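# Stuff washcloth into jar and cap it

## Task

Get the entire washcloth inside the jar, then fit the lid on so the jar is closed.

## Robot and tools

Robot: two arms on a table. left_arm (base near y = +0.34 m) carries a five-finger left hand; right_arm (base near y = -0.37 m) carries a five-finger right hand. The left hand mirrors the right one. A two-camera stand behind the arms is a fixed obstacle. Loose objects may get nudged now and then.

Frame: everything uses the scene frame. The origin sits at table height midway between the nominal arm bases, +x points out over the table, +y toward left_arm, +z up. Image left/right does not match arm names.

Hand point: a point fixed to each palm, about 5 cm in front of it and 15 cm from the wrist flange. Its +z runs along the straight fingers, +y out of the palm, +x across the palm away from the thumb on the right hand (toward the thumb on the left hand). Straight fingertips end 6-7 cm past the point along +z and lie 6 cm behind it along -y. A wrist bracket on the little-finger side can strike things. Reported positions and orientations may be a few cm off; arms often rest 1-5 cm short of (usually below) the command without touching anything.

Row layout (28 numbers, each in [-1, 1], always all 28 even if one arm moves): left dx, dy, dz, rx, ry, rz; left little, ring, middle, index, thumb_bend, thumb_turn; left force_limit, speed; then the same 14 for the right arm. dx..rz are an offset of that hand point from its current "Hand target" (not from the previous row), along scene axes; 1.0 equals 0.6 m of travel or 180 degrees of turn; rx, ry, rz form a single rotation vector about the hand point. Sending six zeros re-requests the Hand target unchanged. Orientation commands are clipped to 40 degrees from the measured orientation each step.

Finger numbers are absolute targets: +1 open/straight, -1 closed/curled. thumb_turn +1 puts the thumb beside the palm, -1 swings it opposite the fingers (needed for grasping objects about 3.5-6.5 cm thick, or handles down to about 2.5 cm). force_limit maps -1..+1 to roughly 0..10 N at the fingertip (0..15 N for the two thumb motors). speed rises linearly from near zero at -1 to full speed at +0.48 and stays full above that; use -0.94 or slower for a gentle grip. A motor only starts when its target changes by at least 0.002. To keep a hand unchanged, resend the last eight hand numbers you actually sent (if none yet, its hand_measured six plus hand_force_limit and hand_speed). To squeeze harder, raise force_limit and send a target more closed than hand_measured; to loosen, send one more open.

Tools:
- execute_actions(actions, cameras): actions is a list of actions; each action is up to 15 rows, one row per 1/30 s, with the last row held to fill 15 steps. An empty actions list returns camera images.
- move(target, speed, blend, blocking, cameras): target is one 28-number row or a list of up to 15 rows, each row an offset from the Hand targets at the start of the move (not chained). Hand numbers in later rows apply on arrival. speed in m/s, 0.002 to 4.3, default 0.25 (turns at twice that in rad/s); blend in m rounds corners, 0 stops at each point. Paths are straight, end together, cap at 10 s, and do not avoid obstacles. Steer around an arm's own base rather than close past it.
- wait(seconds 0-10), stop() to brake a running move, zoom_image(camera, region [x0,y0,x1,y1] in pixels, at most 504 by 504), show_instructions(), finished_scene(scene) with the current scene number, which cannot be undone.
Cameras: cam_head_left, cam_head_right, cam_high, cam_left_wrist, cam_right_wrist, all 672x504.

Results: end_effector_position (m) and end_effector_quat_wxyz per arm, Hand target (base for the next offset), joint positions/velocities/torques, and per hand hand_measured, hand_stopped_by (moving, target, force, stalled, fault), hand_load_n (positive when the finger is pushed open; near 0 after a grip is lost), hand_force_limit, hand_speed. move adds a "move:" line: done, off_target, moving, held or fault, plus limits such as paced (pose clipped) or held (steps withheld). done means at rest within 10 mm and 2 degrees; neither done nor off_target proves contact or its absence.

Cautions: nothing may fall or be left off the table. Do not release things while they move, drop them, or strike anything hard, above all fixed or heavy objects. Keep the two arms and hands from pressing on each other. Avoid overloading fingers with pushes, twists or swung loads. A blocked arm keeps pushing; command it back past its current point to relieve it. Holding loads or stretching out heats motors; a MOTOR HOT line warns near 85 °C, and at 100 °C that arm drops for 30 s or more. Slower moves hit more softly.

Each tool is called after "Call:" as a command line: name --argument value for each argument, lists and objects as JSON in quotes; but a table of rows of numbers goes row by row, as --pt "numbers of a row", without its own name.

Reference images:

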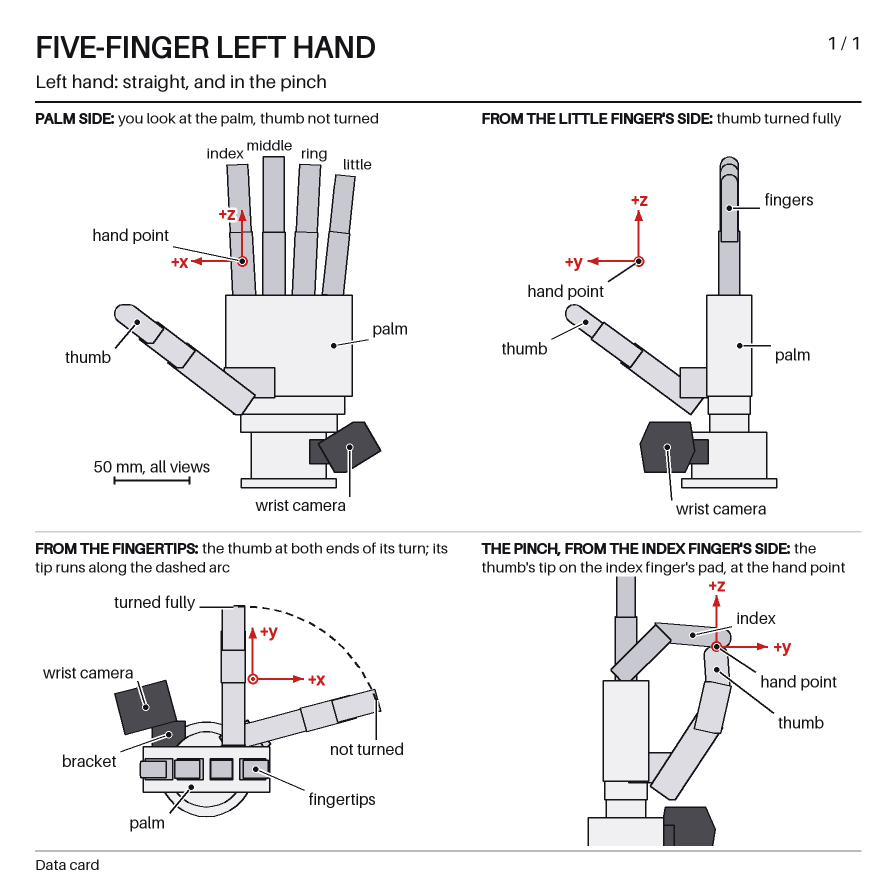

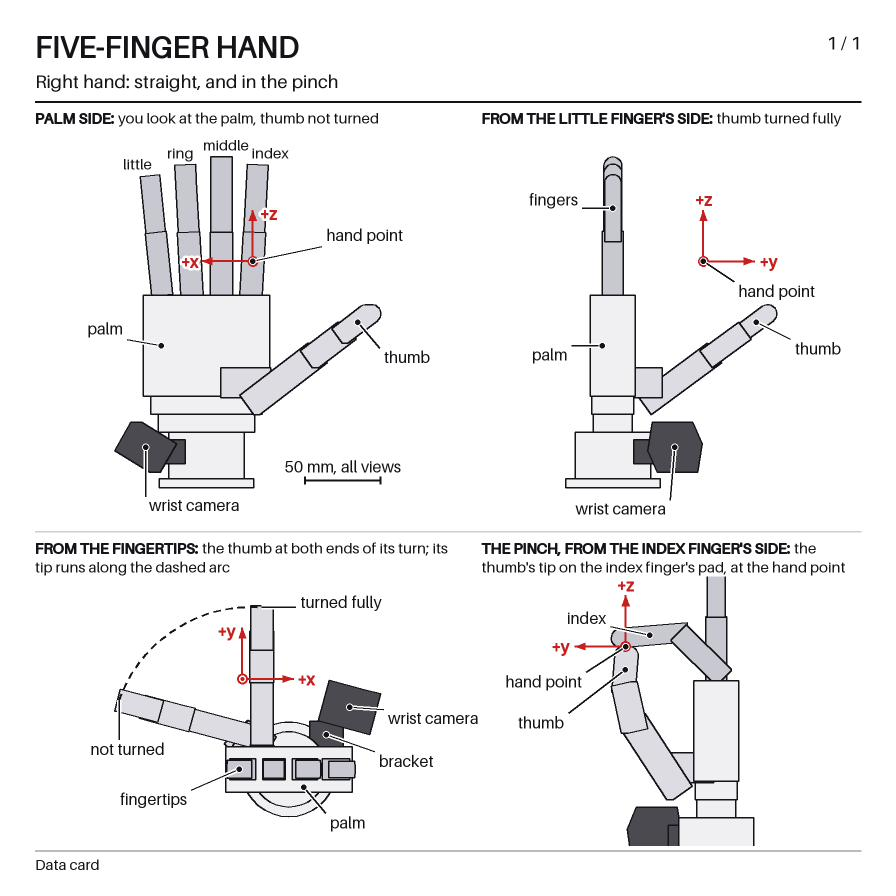

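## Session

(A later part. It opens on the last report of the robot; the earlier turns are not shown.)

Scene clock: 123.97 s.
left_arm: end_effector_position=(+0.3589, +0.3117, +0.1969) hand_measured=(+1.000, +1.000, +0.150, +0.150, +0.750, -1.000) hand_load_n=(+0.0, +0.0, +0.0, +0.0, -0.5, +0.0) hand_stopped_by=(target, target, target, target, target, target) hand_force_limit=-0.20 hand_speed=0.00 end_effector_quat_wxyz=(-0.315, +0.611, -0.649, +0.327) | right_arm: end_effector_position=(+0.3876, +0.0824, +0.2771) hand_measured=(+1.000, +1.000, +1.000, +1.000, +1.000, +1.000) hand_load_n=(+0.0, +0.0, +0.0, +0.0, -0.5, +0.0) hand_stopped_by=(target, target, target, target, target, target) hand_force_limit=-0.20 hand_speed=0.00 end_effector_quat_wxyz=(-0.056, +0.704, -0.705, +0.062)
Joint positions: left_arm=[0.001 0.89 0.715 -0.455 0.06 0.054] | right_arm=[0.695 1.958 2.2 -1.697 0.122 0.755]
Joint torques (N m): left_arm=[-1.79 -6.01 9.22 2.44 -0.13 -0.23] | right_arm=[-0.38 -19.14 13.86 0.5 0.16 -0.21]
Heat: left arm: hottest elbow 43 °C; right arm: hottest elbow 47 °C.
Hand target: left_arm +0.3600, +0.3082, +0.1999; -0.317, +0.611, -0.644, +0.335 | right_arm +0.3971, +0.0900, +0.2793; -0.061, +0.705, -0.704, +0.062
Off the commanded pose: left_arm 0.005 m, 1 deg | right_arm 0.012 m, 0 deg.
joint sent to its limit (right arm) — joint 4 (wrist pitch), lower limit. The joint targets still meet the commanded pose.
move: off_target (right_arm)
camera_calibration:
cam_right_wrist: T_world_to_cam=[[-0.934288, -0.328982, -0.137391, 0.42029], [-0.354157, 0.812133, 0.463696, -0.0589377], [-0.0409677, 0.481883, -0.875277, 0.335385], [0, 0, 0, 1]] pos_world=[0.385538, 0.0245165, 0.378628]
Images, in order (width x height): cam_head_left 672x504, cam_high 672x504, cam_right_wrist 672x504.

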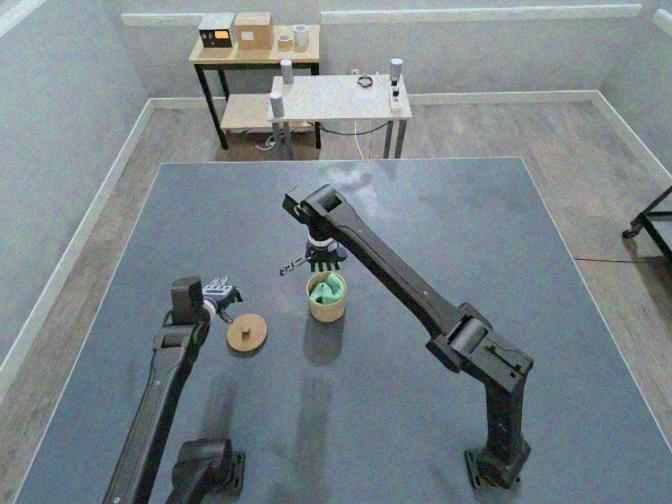

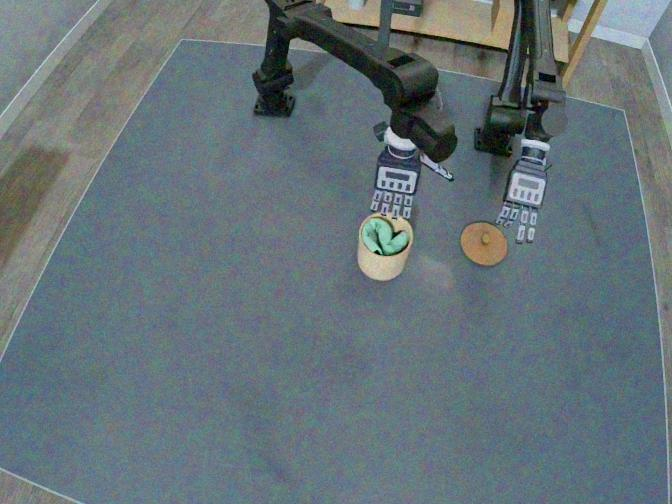

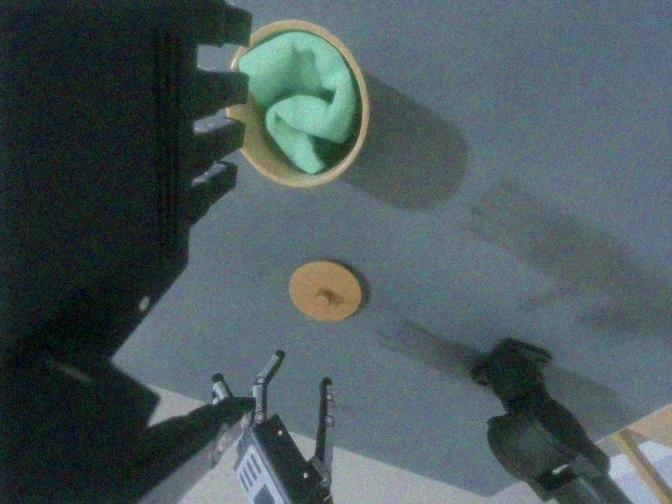

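Call:
move --pt "0.0083 -0.0023 -0.213 0 0 0 1 1 0.15 0.15 0.75 -1 -0.2 0 -0.067 -0.483 0.067 0 0 0 1 1 1 1 1 1 -0.2 0" --cameras '["cam_head_left","cam_head_right","cam_high","cam_left_wrist"]' --speed 0.2

Call:
zoom_image --camera "cam_left_wrist" --region '[60, 80, 480, 460]'

Call:
zoom_image --camera "cam_head_right" --region '[190, 260, 310, 380]'

Call:
zoom_image --camera "cam_high" --region '[430, 150, 570, 290]'

Scene clock: 132.70 s.
left_arm: end_effector_position=(+0.3640, +0.3104, +0.0760) hand_measured=(+1.000, +1.000, +0.150, +0.150, +0.750, -1.000) hand_load_n=(-0.5, +0.0, +0.0, +0.0, +0.0, +0.0) hand_stopped_by=(target, target, target, target, target, target) hand_force_limit=-0.20 hand_speed=0.00 end_effector_quat_wxyz=(-0.321, +0.607, -0.646, +0.333) | right_arm: end_effector_position=(+0.3574, -0.1966, +0.3256) hand_measured=(+1.000, +1.000, +1.000, +1.000, +1.000, +1.000) hand_load_n=(+0.0, +0.0, +0.0, +0.0, +0.0, +0.0) hand_stopped_by=(target, target, target, target, target, target) hand_force_limit=-0.20 hand_speed=0.00 end_effector_quat_wxyz=(-0.064, +0.703, -0.705, +0.065)
Joint positions: left_arm=[-0.004 1.073 0.462 0.001 0.056 0.052] | right_arm=[0.262 1.45 1.662 -1.61 0.06 0.324]
Joint torques (N m): left_arm=[-1.55 -5.01 7.99 2.44 -0.14 -0.25] | right_arm=[-0.79 -12.75 8.14 1.39 0.01 -0.24]
Motor temperatures (°C): left_arm=[27 29 44 29 30 26] | right_arm=[32 36 48 28 27 27]
Heat: left arm: hottest elbow 44 °C; right arm: hottest elbow 48 °C.
Hand target: left_arm +0.3650, +0.3067, +0.0722; -0.317, +0.611, -0.644, +0.335 | right_arm +0.3568, -0.1998, +0.3195; -0.061, +0.705, -0.704, +0.062
Off the commanded pose: left_arm 0.005 m, 1 deg | right_arm 0.007 m, 1 deg.
move: done
camera_calibration:
cam_left_wrist: T_world_to_cam=[[0.499026, -0.324233, 0.803645, -0.146025], [-0.628558, -0.773832, 0.0780997, 0.4612], [0.596564, -0.544111, -0.589961, 0.113836], [0, 0, 0, 1]] pos_world=[0.294851, 0.371484, 0.148491]
Images, in order (width x height): cam_head_left 672x504, cam_head_right 672x504, cam_high 672x504, cam_left_wrist 672x504.

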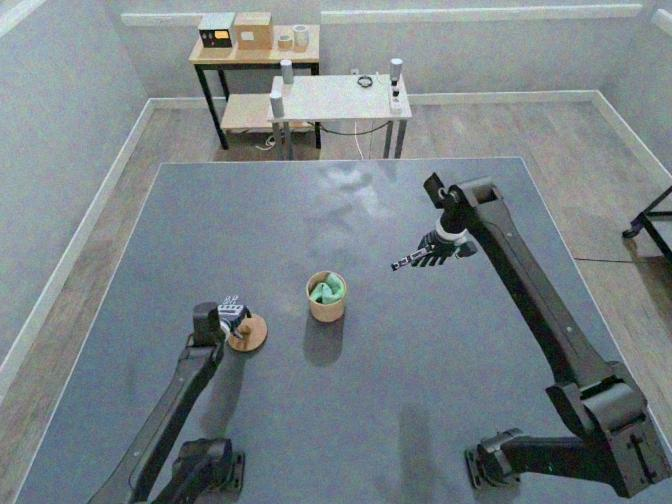

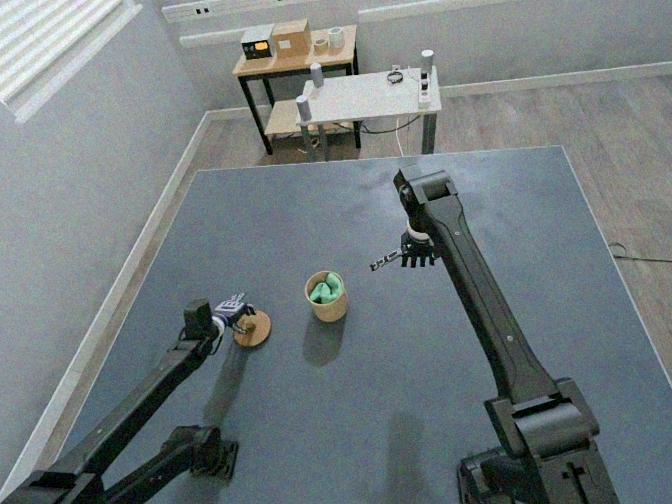

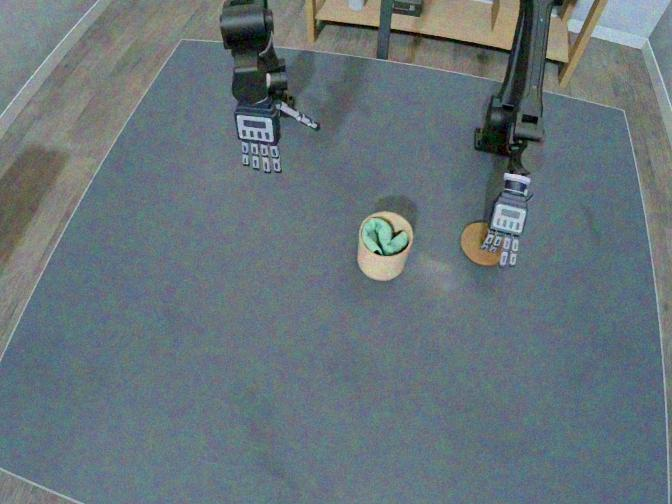

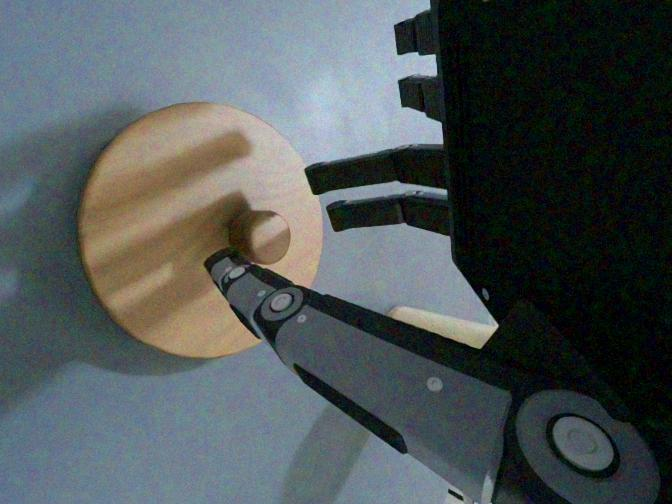

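Scaled by 1.200 from the camera's 672x504 image, which has a finer 960x720 frame.

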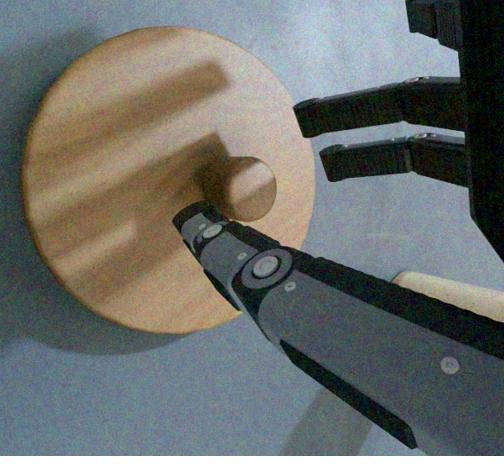

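Scaled by 4.200 from the camera's 672x504 image, which has a finer 960x720 frame.

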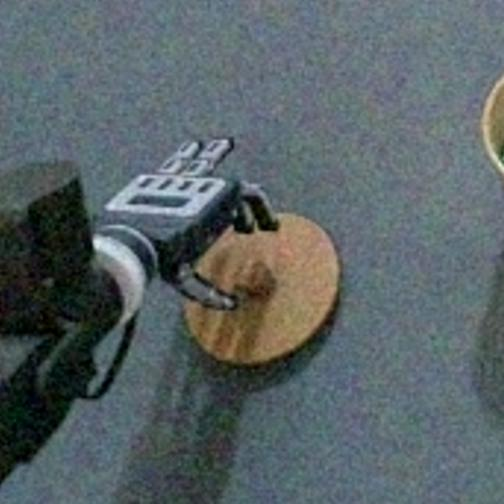

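Scaled by 3.600 from the camera's 672x504 image, which has a finer 960x720 frame.

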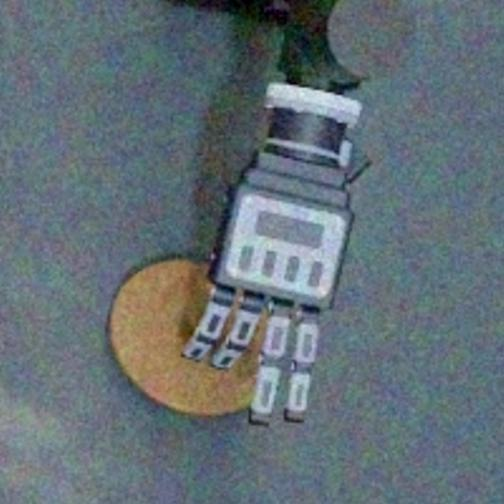

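Call:
move --pt "-0.001 -0.001 -0.044 0 0 0 1 1 0.15 0.15 0.75 -1 -0.2 0 0 0 0 0 0 0 1 1 1 1 1 1 -0.2 0" --cameras '["cam_head_left","cam_head_right","cam_left_wrist"]' --speed 0.08

Call:
zoom_image --camera "cam_left_wrist" --region '[60, 80, 480, 460]'

Call:
zoom_image --camera "cam_head_right" --region '[190, 260, 310, 380]'

Scene clock: 138.80 s.
left_arm: end_effector_position=(+0.3650, +0.3099, +0.0511) hand_measured=(+1.000, +1.000, +0.150, +0.150, +0.750, -1.000) hand_load_n=(+0.0, +0.0, +0.0, +0.0, +0.0, +0.0) hand_stopped_by=(target, target, target, target, target, target) hand_force_limit=-0.20 hand_speed=0.00 end_effector_quat_wxyz=(-0.322, +0.607, -0.645, +0.334) | right_arm: end_effector_position=(+0.3573, -0.1967, +0.3256) hand_measured=(+1.000, +1.000, +1.000, +1.000, +1.000, +1.000) hand_load_n=(+0.0, +0.0, +0.0, +0.0, +0.0, -0.5) hand_stopped_by=(target, target, target, target, target, target) hand_force_limit=-0.20 hand_speed=0.00 end_effector_quat_wxyz=(-0.064, +0.704, -0.705, +0.065)
Joint positions: left_arm=[-0.006 1.145 0.423 0.115 0.054 0.051] | right_arm=[0.262 1.45 1.662 -1.61 0.06 0.323]
Joint torques (N m): left_arm=[-1.85 -5.19 7.23 2.48 -0.13 -0.25] | right_arm=[-0.85 -12.81 8.13 1.4 0 -0.25]
Heat: left arm: hottest elbow 44 °C; right arm: hottest elbow 48 °C.
Hand target: left_arm +0.3643, +0.3061, +0.0457; -0.317, +0.611, -0.644, +0.335 | right_arm +0.3568, -0.1998, +0.3195; -0.061, +0.705, -0.704, +0.062
Off the commanded pose: left_arm 0.007 m, 1 deg | right_arm 0.007 m, 1 deg.
move: done
camera_calibration:
cam_left_wrist: T_world_to_cam=[[0.496602, -0.324218, 0.805152, -0.125972], [-0.628782, -0.773838, 0.0762118, 0.463562], [0.598348, -0.544111, -0.588152, 0.0974148], [0, 0, 0, 1]] pos_world=[0.29575, 0.370884, 0.123392]
Images, in order (width x height): cam_head_left 672x504, cam_head_right 672x504, cam_left_wrist 672x504.

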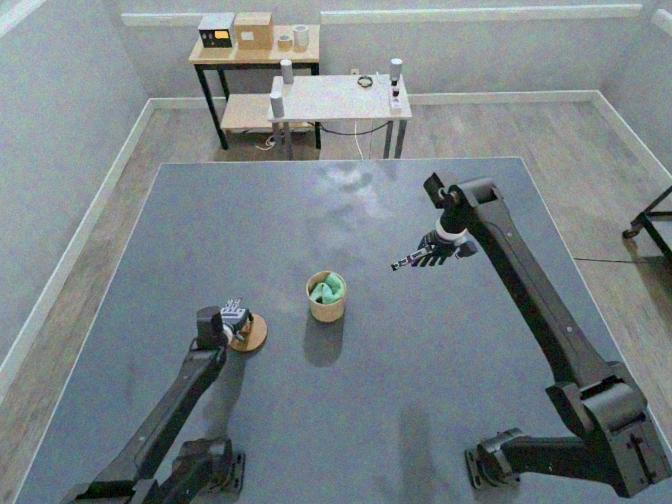

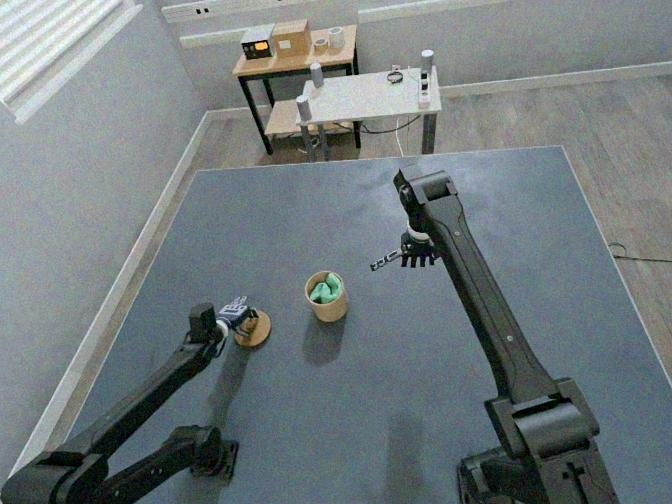

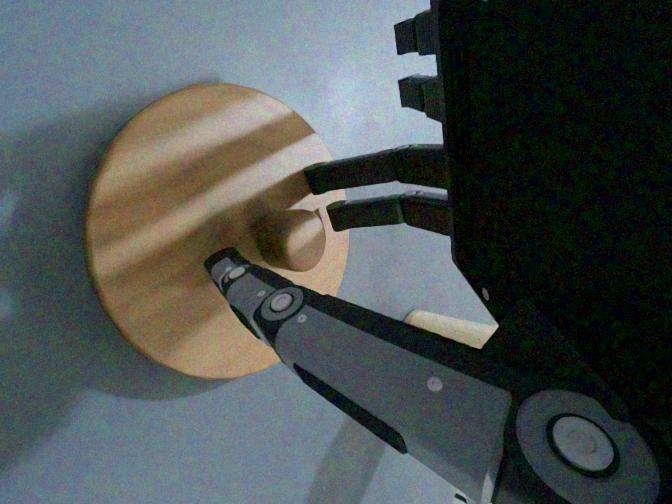

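Scaled by 1.200 from the camera's 672x504 image, which has a finer 960x720 frame.

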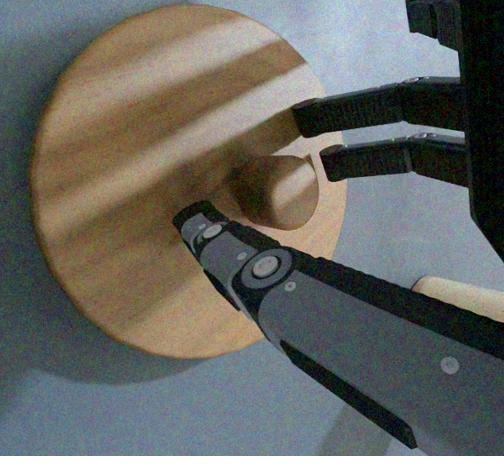

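Scaled by 4.200 from the camera's 672x504 image, which has a finer 960x720 frame.

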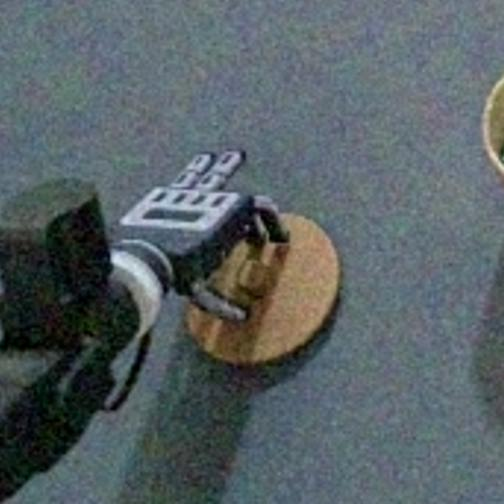

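Call:
move --pt "0 0 0 0 0 0 1 1 -0.1 -0.1 0.5 -1 -0.5 -0.75 0 0 0 0 0 0 1 1 1 1 1 1 -0.2 0" --pt "0 0 0 0 0 0 1 1 -0.6 -0.6 0.1 -1 -0.2 -0.7 0 0 0 0 0 0 1 1 1 1 1 1 -0.2 0" --cameras '["cam_head_left","cam_head_right","cam_left_wrist"]' --speed 0.08

Call:
zoom_image --camera "cam_left_wrist" --region '[60, 80, 480, 460]'

Call:
zoom_image --camera "cam_head_right" --region '[190, 260, 310, 380]'

Scene clock: 146.23 s.
left_arm: end_effector_position=(+0.3640, +0.3100, +0.0497) hand_measured=(+1.000, +1.000, -0.122, -0.124, +0.500, -1.000) hand_load_n=(-0.5, +0.0, +7.5, +6.0, +8.5, +2.5) hand_stopped_by=(target, target, force, force, force, target) hand_force_limit=-0.20 hand_speed=-0.70 end_effector_quat_wxyz=(-0.322, +0.608, -0.646, +0.332) | right_arm: end_effector_position=(+0.3573, -0.1967, +0.3256) hand_measured=(+1.000, +1.000, +1.000, +1.000, +1.000, +1.000) hand_load_n=(+0.5, +0.0, +0.0, +0.0, +0.0, +0.0) hand_stopped_by=(target, target, target, target, target, target) hand_force_limit=-0.20 hand_speed=0.00 end_effector_quat_wxyz=(-0.064, +0.704, -0.705, +0.065)
Joint positions: left_arm=[-0.007 1.146 0.42 0.116 0.053 0.051] | right_arm=[0.262 1.45 1.662 -1.61 0.06 0.323]
Joint torques (N m): left_arm=[-1.61 -5.3 7.45 2.45 -0.09 -0.26] | right_arm=[-0.79 -12.75 8.13 1.39 0.01 -0.25]
Heat: left arm: hottest elbow 44 °C; right arm: hottest elbow 48 °C.
Hand target: left_arm +0.3644, +0.3061, +0.0458; -0.317, +0.611, -0.644, +0.335 | right_arm +0.3568, -0.1998, +0.3195; -0.061, +0.705, -0.704, +0.062
Off the commanded pose: left_arm 0.006 m, 1 deg | right_arm 0.007 m, 1 deg.
move: done
camera_calibration:
cam_left_wrist: T_world_to_cam=[[0.498706, -0.324468, 0.803749, -0.124916], [-0.627954, -0.774432, 0.0769974, 0.462968], [0.597466, -0.543117, -0.589965, 0.0973612], [0, 0, 0, 1]] pos_world=[0.294849, 0.370884, 0.122194]
Images, in order (width x height): cam_head_left 672x504, cam_head_right 672x504, cam_left_wrist 672x504.

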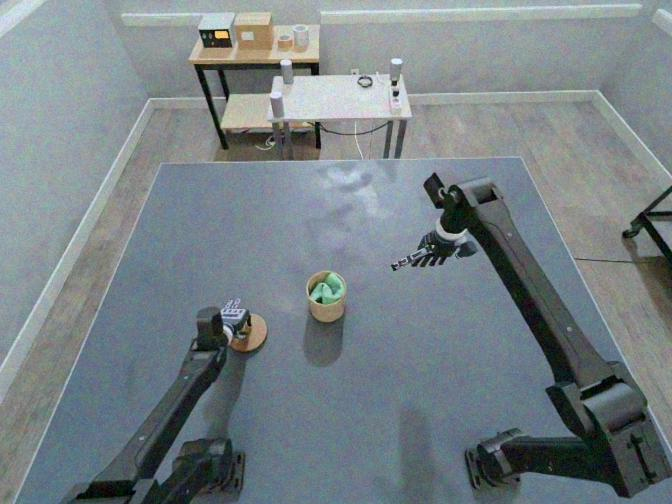

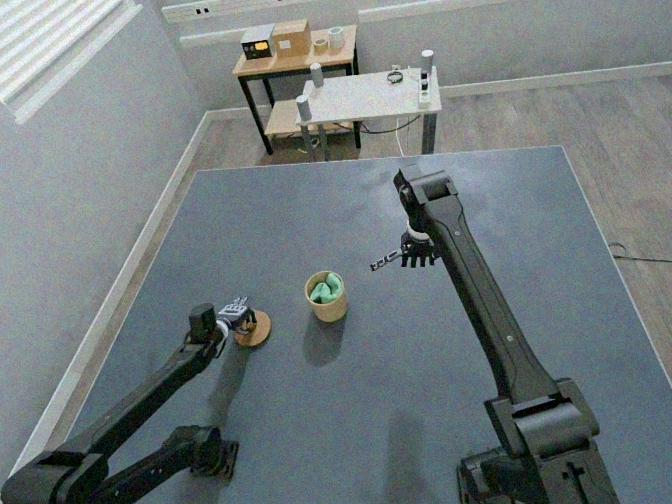

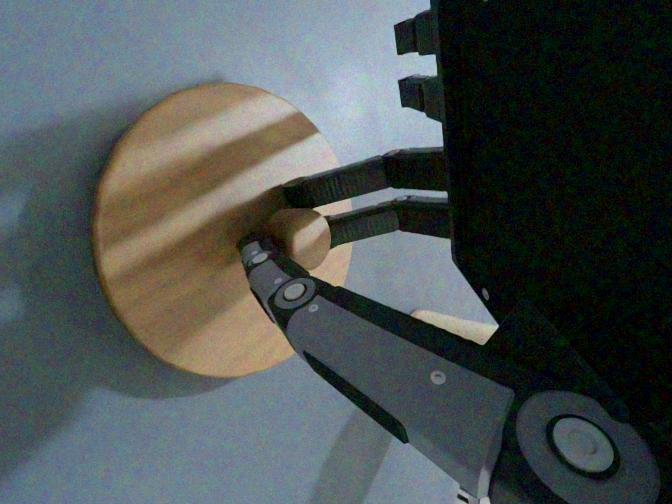

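Scaled by 1.200 from the camera's 672x504 image, which has a finer 960x720 frame.

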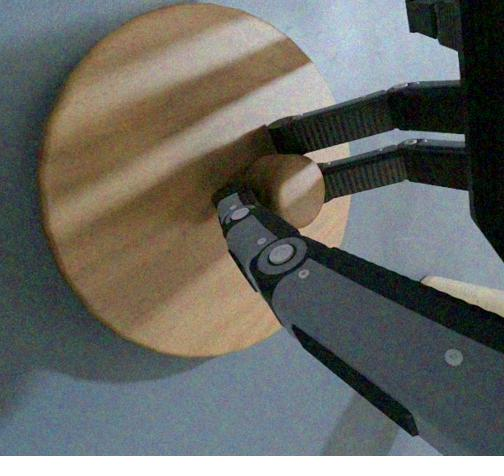

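Scaled by 4.200 from the camera's 672x504 image, which has a finer 960x720 frame.

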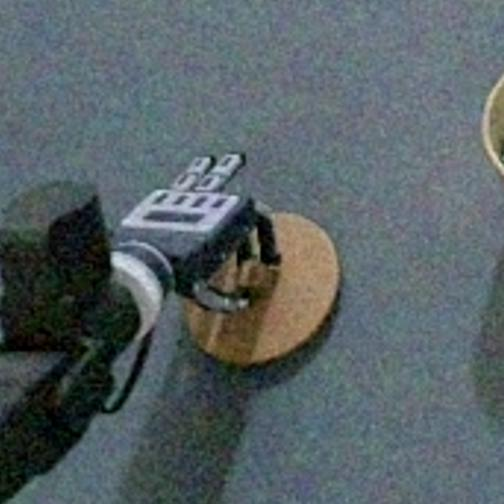

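Call:
move --pt "0 0 0.06 0 0 0 1 1 -0.6 -0.6 0.1 -1 -0.2 -0.7 0 -0.02 0 0 0 0 1 1 1 1 1 1 -0.2 0" --pt "0 0 0.31 0 0 0 1 1 -0.6 -0.6 0.1 -1 -0.2 -0.7 0 -0.1 0 0 0 0 1 1 1 1 1 1 -0.2 0" --pt "0.154 -0.437 0.31 0 0 -0.15 1 1 -0.6 -0.6 0.1 -1 -0.2 -0.7 0 -0.167 0 0 0 0 1 1 1 1 1 1 -0.2 0" --cameras '["cam_head_left","cam_head_right","cam_high","cam_left_wrist"]' --speed '[0.06,0.12,0.12]' --blend '[0.01,0.02,0]'

Call:
zoom_image --camera "cam_head_left" --region '[270, 220, 390, 340]'

Call:
zoom_image --camera "cam_high" --region '[330, 160, 450, 290]'

Call:
zoom_image --camera "cam_head_right" --region '[270, 220, 390, 340]'

Scene clock: 156.80 s.
left_arm: end_effector_position=(+0.4370, +0.0564, +0.2056) hand_measured=(+1.000, +1.000, -0.122, -0.124, +0.500, -1.000) hand_load_n=(+0.0, +0.0, +7.0, +5.0, +10.0, +3.0) hand_stopped_by=(target, target, force, force, force, target) hand_force_limit=-0.20 hand_speed=-0.70 end_effector_quat_wxyz=(+0.215, -0.456, +0.777, -0.377) | right_arm: end_effector_position=(+0.3584, -0.2948, +0.3227) hand_measured=(+1.000, +1.000, +1.000, +1.000, +1.000, +1.000) hand_load_n=(+0.0, +0.0, +0.0, +0.0, +0.0, +0.0) hand_stopped_by=(target, target, target, target, target, target) hand_force_limit=-0.20 hand_speed=0.00 end_effector_quat_wxyz=(-0.059, +0.706, -0.703, +0.062)
Joint positions: left_arm=[-0.502 1.358 1.098 -0.413 0.034 0.014] | right_arm=[0.034 1.404 1.606 -1.604 0.02 0.092]
Joint torques (N m): left_arm=[-1.61 -11.11 13.53 2.58 -0.02 0.02] | right_arm=[-1.32 -12.63 8.1 1.54 -0.03 -0.24]
Heat: left arm: hottest elbow 45 °C; right arm: hottest elbow 47 °C.
Hand target: left_arm +0.4567, +0.0439, +0.2318; +0.230, -0.443, +0.768, -0.400 | right_arm +0.3568, -0.3000, +0.3196; -0.061, +0.705, -0.704, +0.062
Off the commanded pose: left_arm 0.035 m, 4 deg | right_arm 0.006 m, 0 deg.
move: off_target (left_arm)
camera_calibration:
cam_left_wrist: T_world_to_cam=[[0.356323, -0.521608, 0.775215, -0.289655], [-0.898796, -0.418077, 0.131822, 0.387371], [0.25534, -0.743732, -0.61779, 0.174573], [0, 0, 0, 1]] pos_world=[0.406803, 0.1407, 0.28133]
Images, in order (width x height): cam_head_left 672x504, cam_head_right 672x504, cam_high 672x504, cam_left_wrist 672x504.

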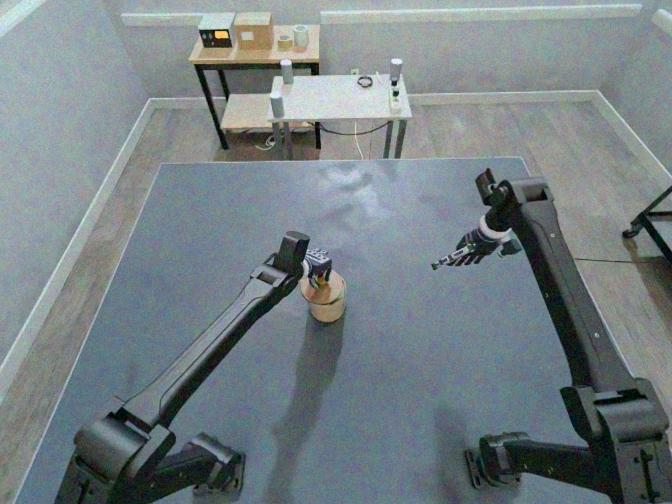

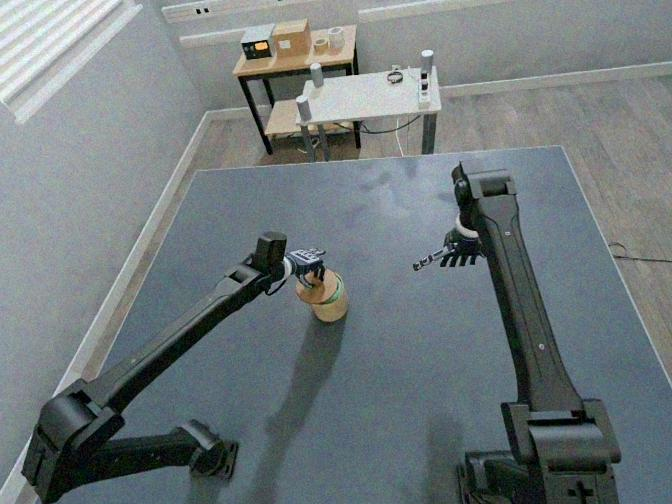

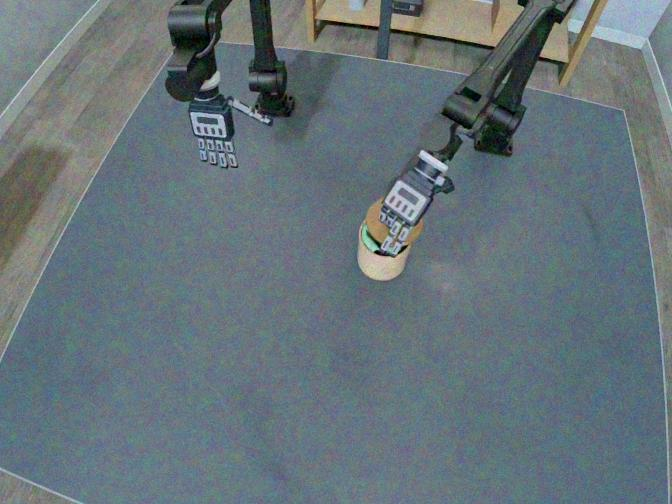

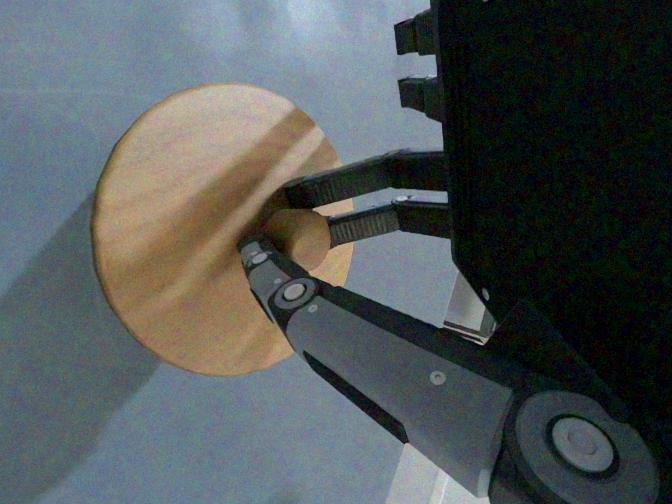

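Scaled by 4.200 from the camera's 672x504 image, which has a finer 960x720 frame.

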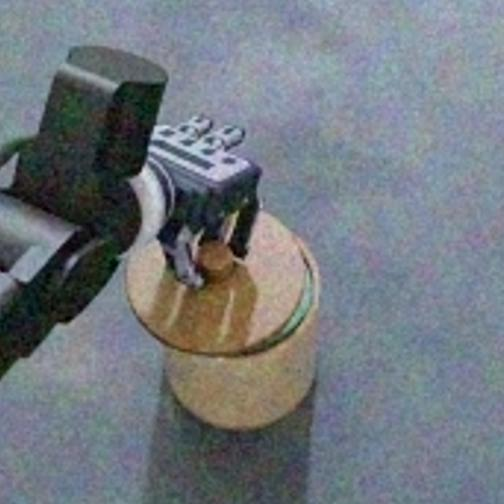

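Scaled by 3.877 from the camera's 672x504 image, which has a finer 960x720 frame.

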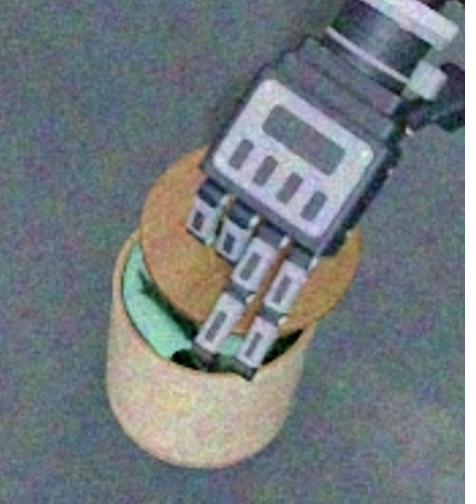

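Scaled by 4.200 from the camera's 672x504 image, which has a finer 960x720 frame.

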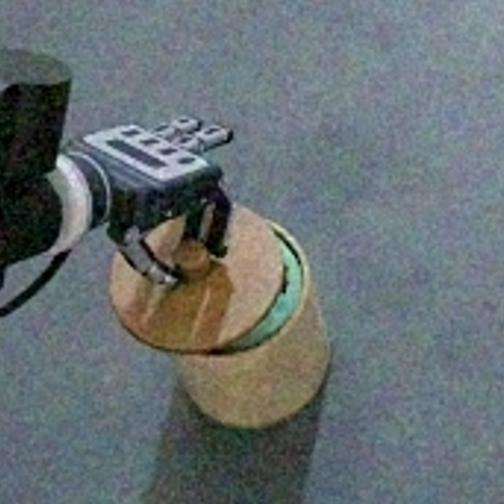

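Call:
move --target '[0.0383, -0.02, 0, -0.0097, -0.0168, 0, 1, 1, -0.6, -0.6, 0.1, -1, -0.2, -0.7, 0, 0, 0, 0, 0, 0, 1, 1, 1, 1, 1, 1, -0.2, 0]' --speed 0.06 --cameras '["cam_head_left", "cam_head_right", "cam_high"]'

Scene clock: 170.60 s.
left_arm: end_effector_position=(+0.4593, +0.0447, +0.2046) hand_measured=(+1.000, +1.000, -0.122, -0.124, +0.500, -1.000) hand_load_n=(+0.0, +0.0, +6.5, +5.0, +10.0, +3.0) hand_stopped_by=(target, target, force, force, force, target) hand_force_limit=-0.20 hand_speed=-0.70 end_effector_quat_wxyz=(+0.229, -0.449, +0.766, -0.399) | right_arm: end_effector_position=(+0.3584, -0.2948, +0.3227) hand_measured=(+1.000, +1.000, +1.000, +1.000, +1.000, +1.000) hand_load_n=(+0.0, +0.0, +0.0, +0.5, -0.5, +0.0) hand_stopped_by=(target, target, target, target, target, target) hand_force_limit=-0.20 hand_speed=0.00 end_effector_quat_wxyz=(-0.059, +0.706, -0.703, +0.062)
Joint positions: left_arm=[-0.502 1.401 1.109 -0.324 0.035 0.014] | right_arm=[0.034 1.404 1.606 -1.604 0.02 0.092]
Joint torques (N m): left_arm=[-1.32 -11.69 13.57 2.73 0.04 0] | right_arm=[-1.32 -12.63 8.12 1.54 -0.03 -0.25]
Heat: left arm: hottest elbow 48 °C; right arm: hottest elbow 46 °C.
Hand target: left_arm +0.4798, +0.0319, +0.2318; +0.244, -0.436, +0.756, -0.423 | right_arm +0.3568, -0.3000, +0.3196; -0.061, +0.705, -0.704, +0.062
Off the commanded pose: left_arm 0.036 m, 4 deg | right_arm 0.006 m, 0 deg.
move: off_target (left_arm)
Images, in order (width x height): cam_head_left 672x504, cam_head_right 672x504, cam_high 672x504.

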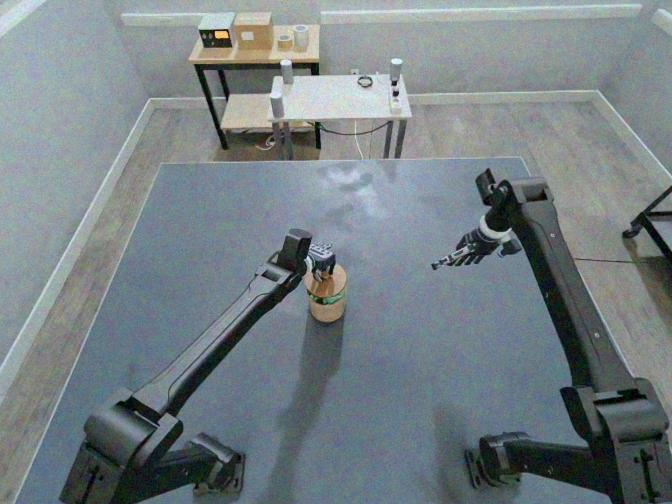

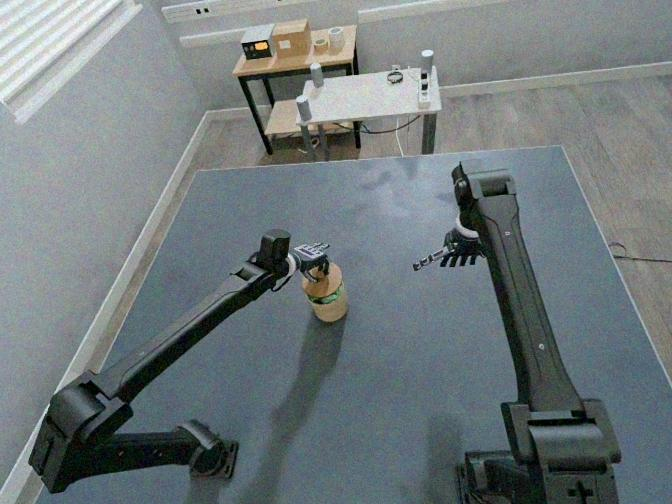

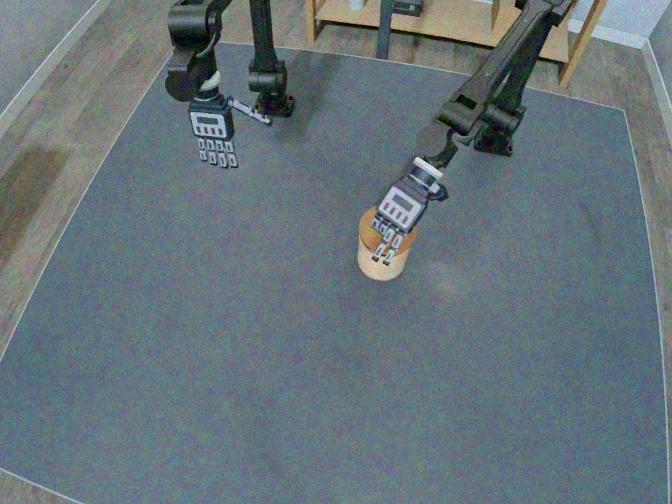

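Call:
zoom_image --camera "cam_head_left" --region '[286, 240, 366, 330]'

Call:
zoom_image --camera "cam_head_right" --region '[286, 240, 366, 330]'

Call:
zoom_image --camera "cam_high" --region '[346, 190, 436, 290]'

Scaled by 5.600 from the camera's 672x504 image, which has a finer 960x720 frame.

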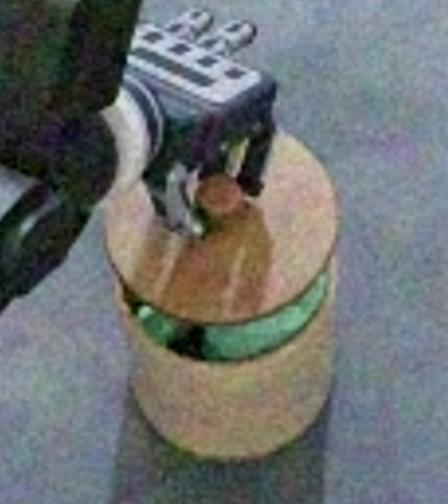

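Scaled by 5.600 from the camera's 672x504 image, which has a finer 960x720 frame.

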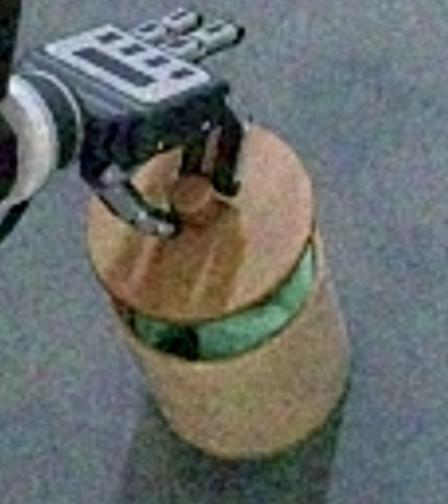

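Scaled by 5.040 from the camera's 672x504 image, which has a finer 960x720 frame.

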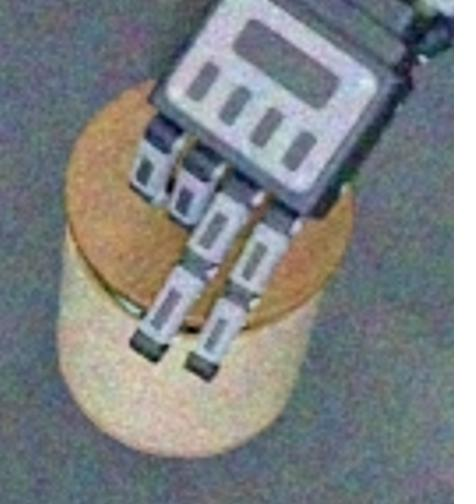

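Call:
move --target '[-0.0167, 0, -0.04, 0, 0, 0, 1, 1, -0.6, -0.6, 0.1, -1, -0.2, -0.7, 0, 0, 0, 0, 0, 0, 1, 1, 1, 1, 1, 1, -0.2, 0]' --speed 0.06 --cameras '["cam_head_left", "cam_head_right", "cam_high"]'

Call:
zoom_image --camera "cam_head_left" --region '[296, 250, 356, 325]'

Call:
zoom_image --camera "cam_head_right" --region '[296, 250, 356, 325]'

Call:
zoom_image --camera "cam_high" --region '[350, 200, 430, 285]'

Scene clock: 189.90 s.
left_arm: end_effector_position=(+0.4657, +0.0385, +0.2073) hand_measured=(+1.000, +1.000, -0.122, -0.124, +0.500, -1.000) hand_load_n=(+0.0, +0.0, +7.0, +5.0, +10.0, +3.5) hand_stopped_by=(target, target, force, force, force, target) hand_force_limit=-0.20 hand_speed=-0.70 end_effector_quat_wxyz=(+0.240, -0.442, +0.757, -0.417) | right_arm: end_effector_position=(+0.3584, -0.2948, +0.3227) hand_measured=(+1.000, +1.000, +1.000, +1.000, +1.000, +1.000) hand_load_n=(+0.0, +0.0, +0.0, +0.0, +0.0, +0.0) hand_stopped_by=(target, target, target, target, target, target) hand_force_limit=-0.20 hand_speed=0.00 end_effector_quat_wxyz=(-0.059, +0.706, -0.703, +0.062)
Joint positions: left_arm=[-0.508 1.403 1.095 -0.258 0.03 0.014] | right_arm=[0.034 1.404 1.606 -1.604 0.02 0.092]
Joint torques (N m): left_arm=[-1.61 -11.63 9.69 2.82 -0.12 -0.05] | right_arm=[-1.32 -12.63 8.1 1.52 -0.03 -0.25]
Motor temperatures (°C): left_arm=[27 30 53 29 30 26] | right_arm=[32 35 45 28 27 27]
Heat: left arm: hottest elbow 53 °C; right arm: hottest elbow 45 °C.
Hand target: left_arm +0.4699, +0.0319, +0.2079; +0.244, -0.436, +0.756, -0.423 | right_arm +0.3568, -0.3000, +0.3196; -0.061, +0.705, -0.704, +0.062
Off the commanded pose: left_arm 0.008 m, 1 deg | right_arm 0.006 m, 0 deg.
move: done
Images, in order (width x height): cam_head_left 672x504, cam_head_right 672x504, cam_high 672x504.

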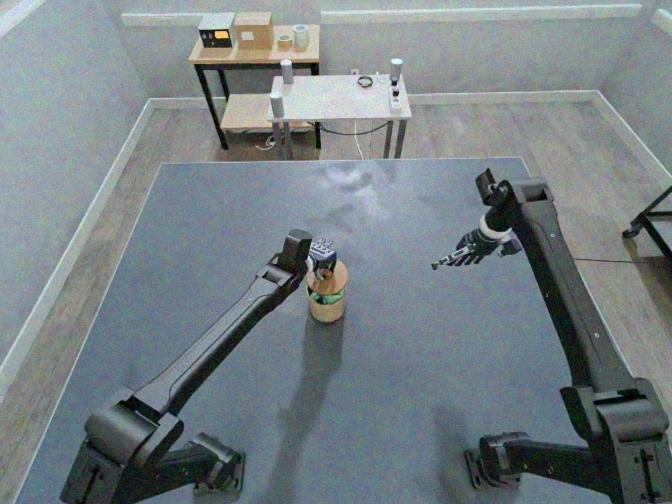

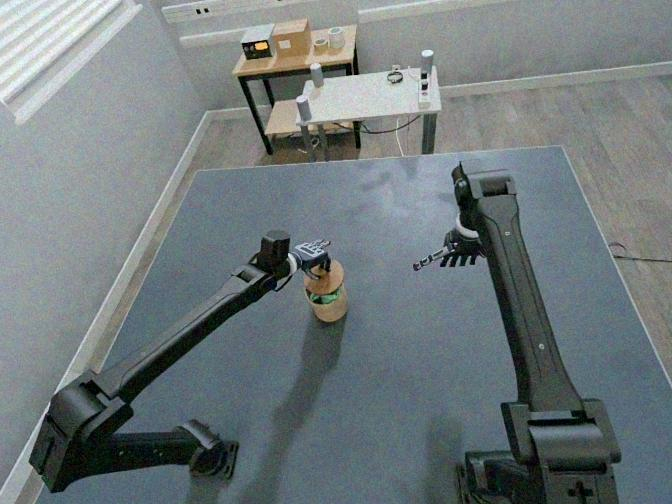

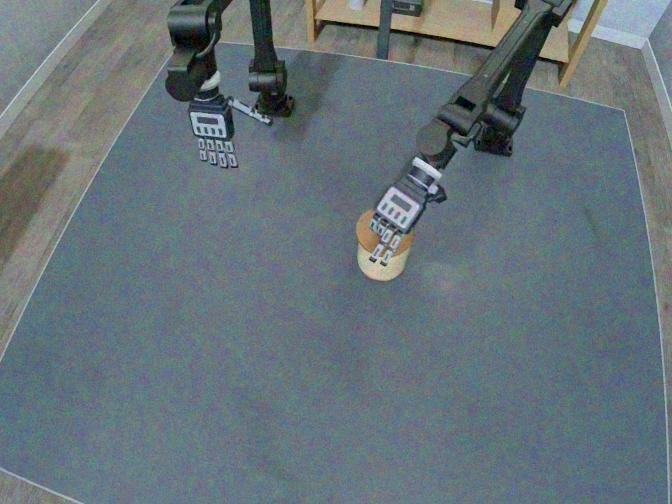

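Scaled by 6.720 from the camera's 672x504 image, which has a finer 960x720 frame.

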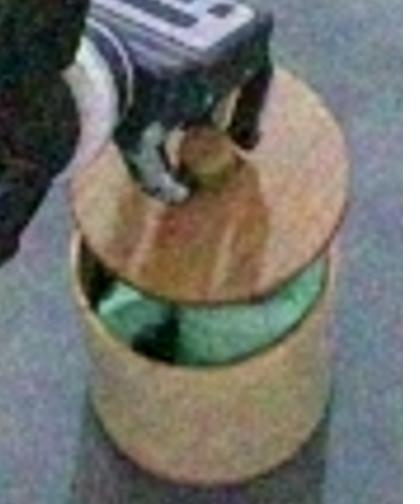

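Scaled by 6.720 from the camera's 672x504 image, which has a finer 960x720 frame.

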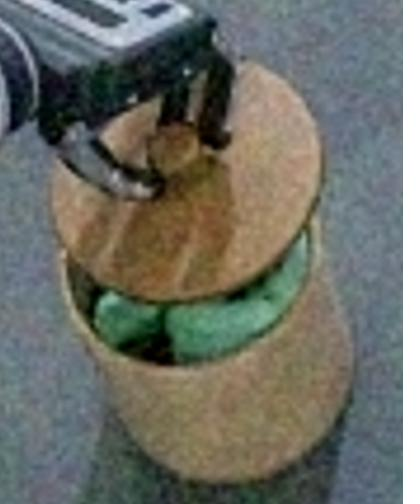

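Scaled by 5.929 from the camera's 672x504 image, which has a finer 960x720 frame.

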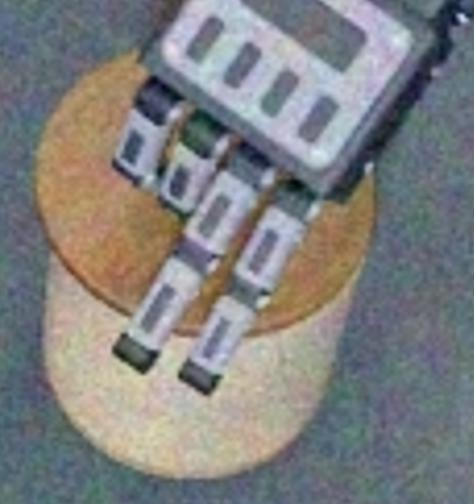

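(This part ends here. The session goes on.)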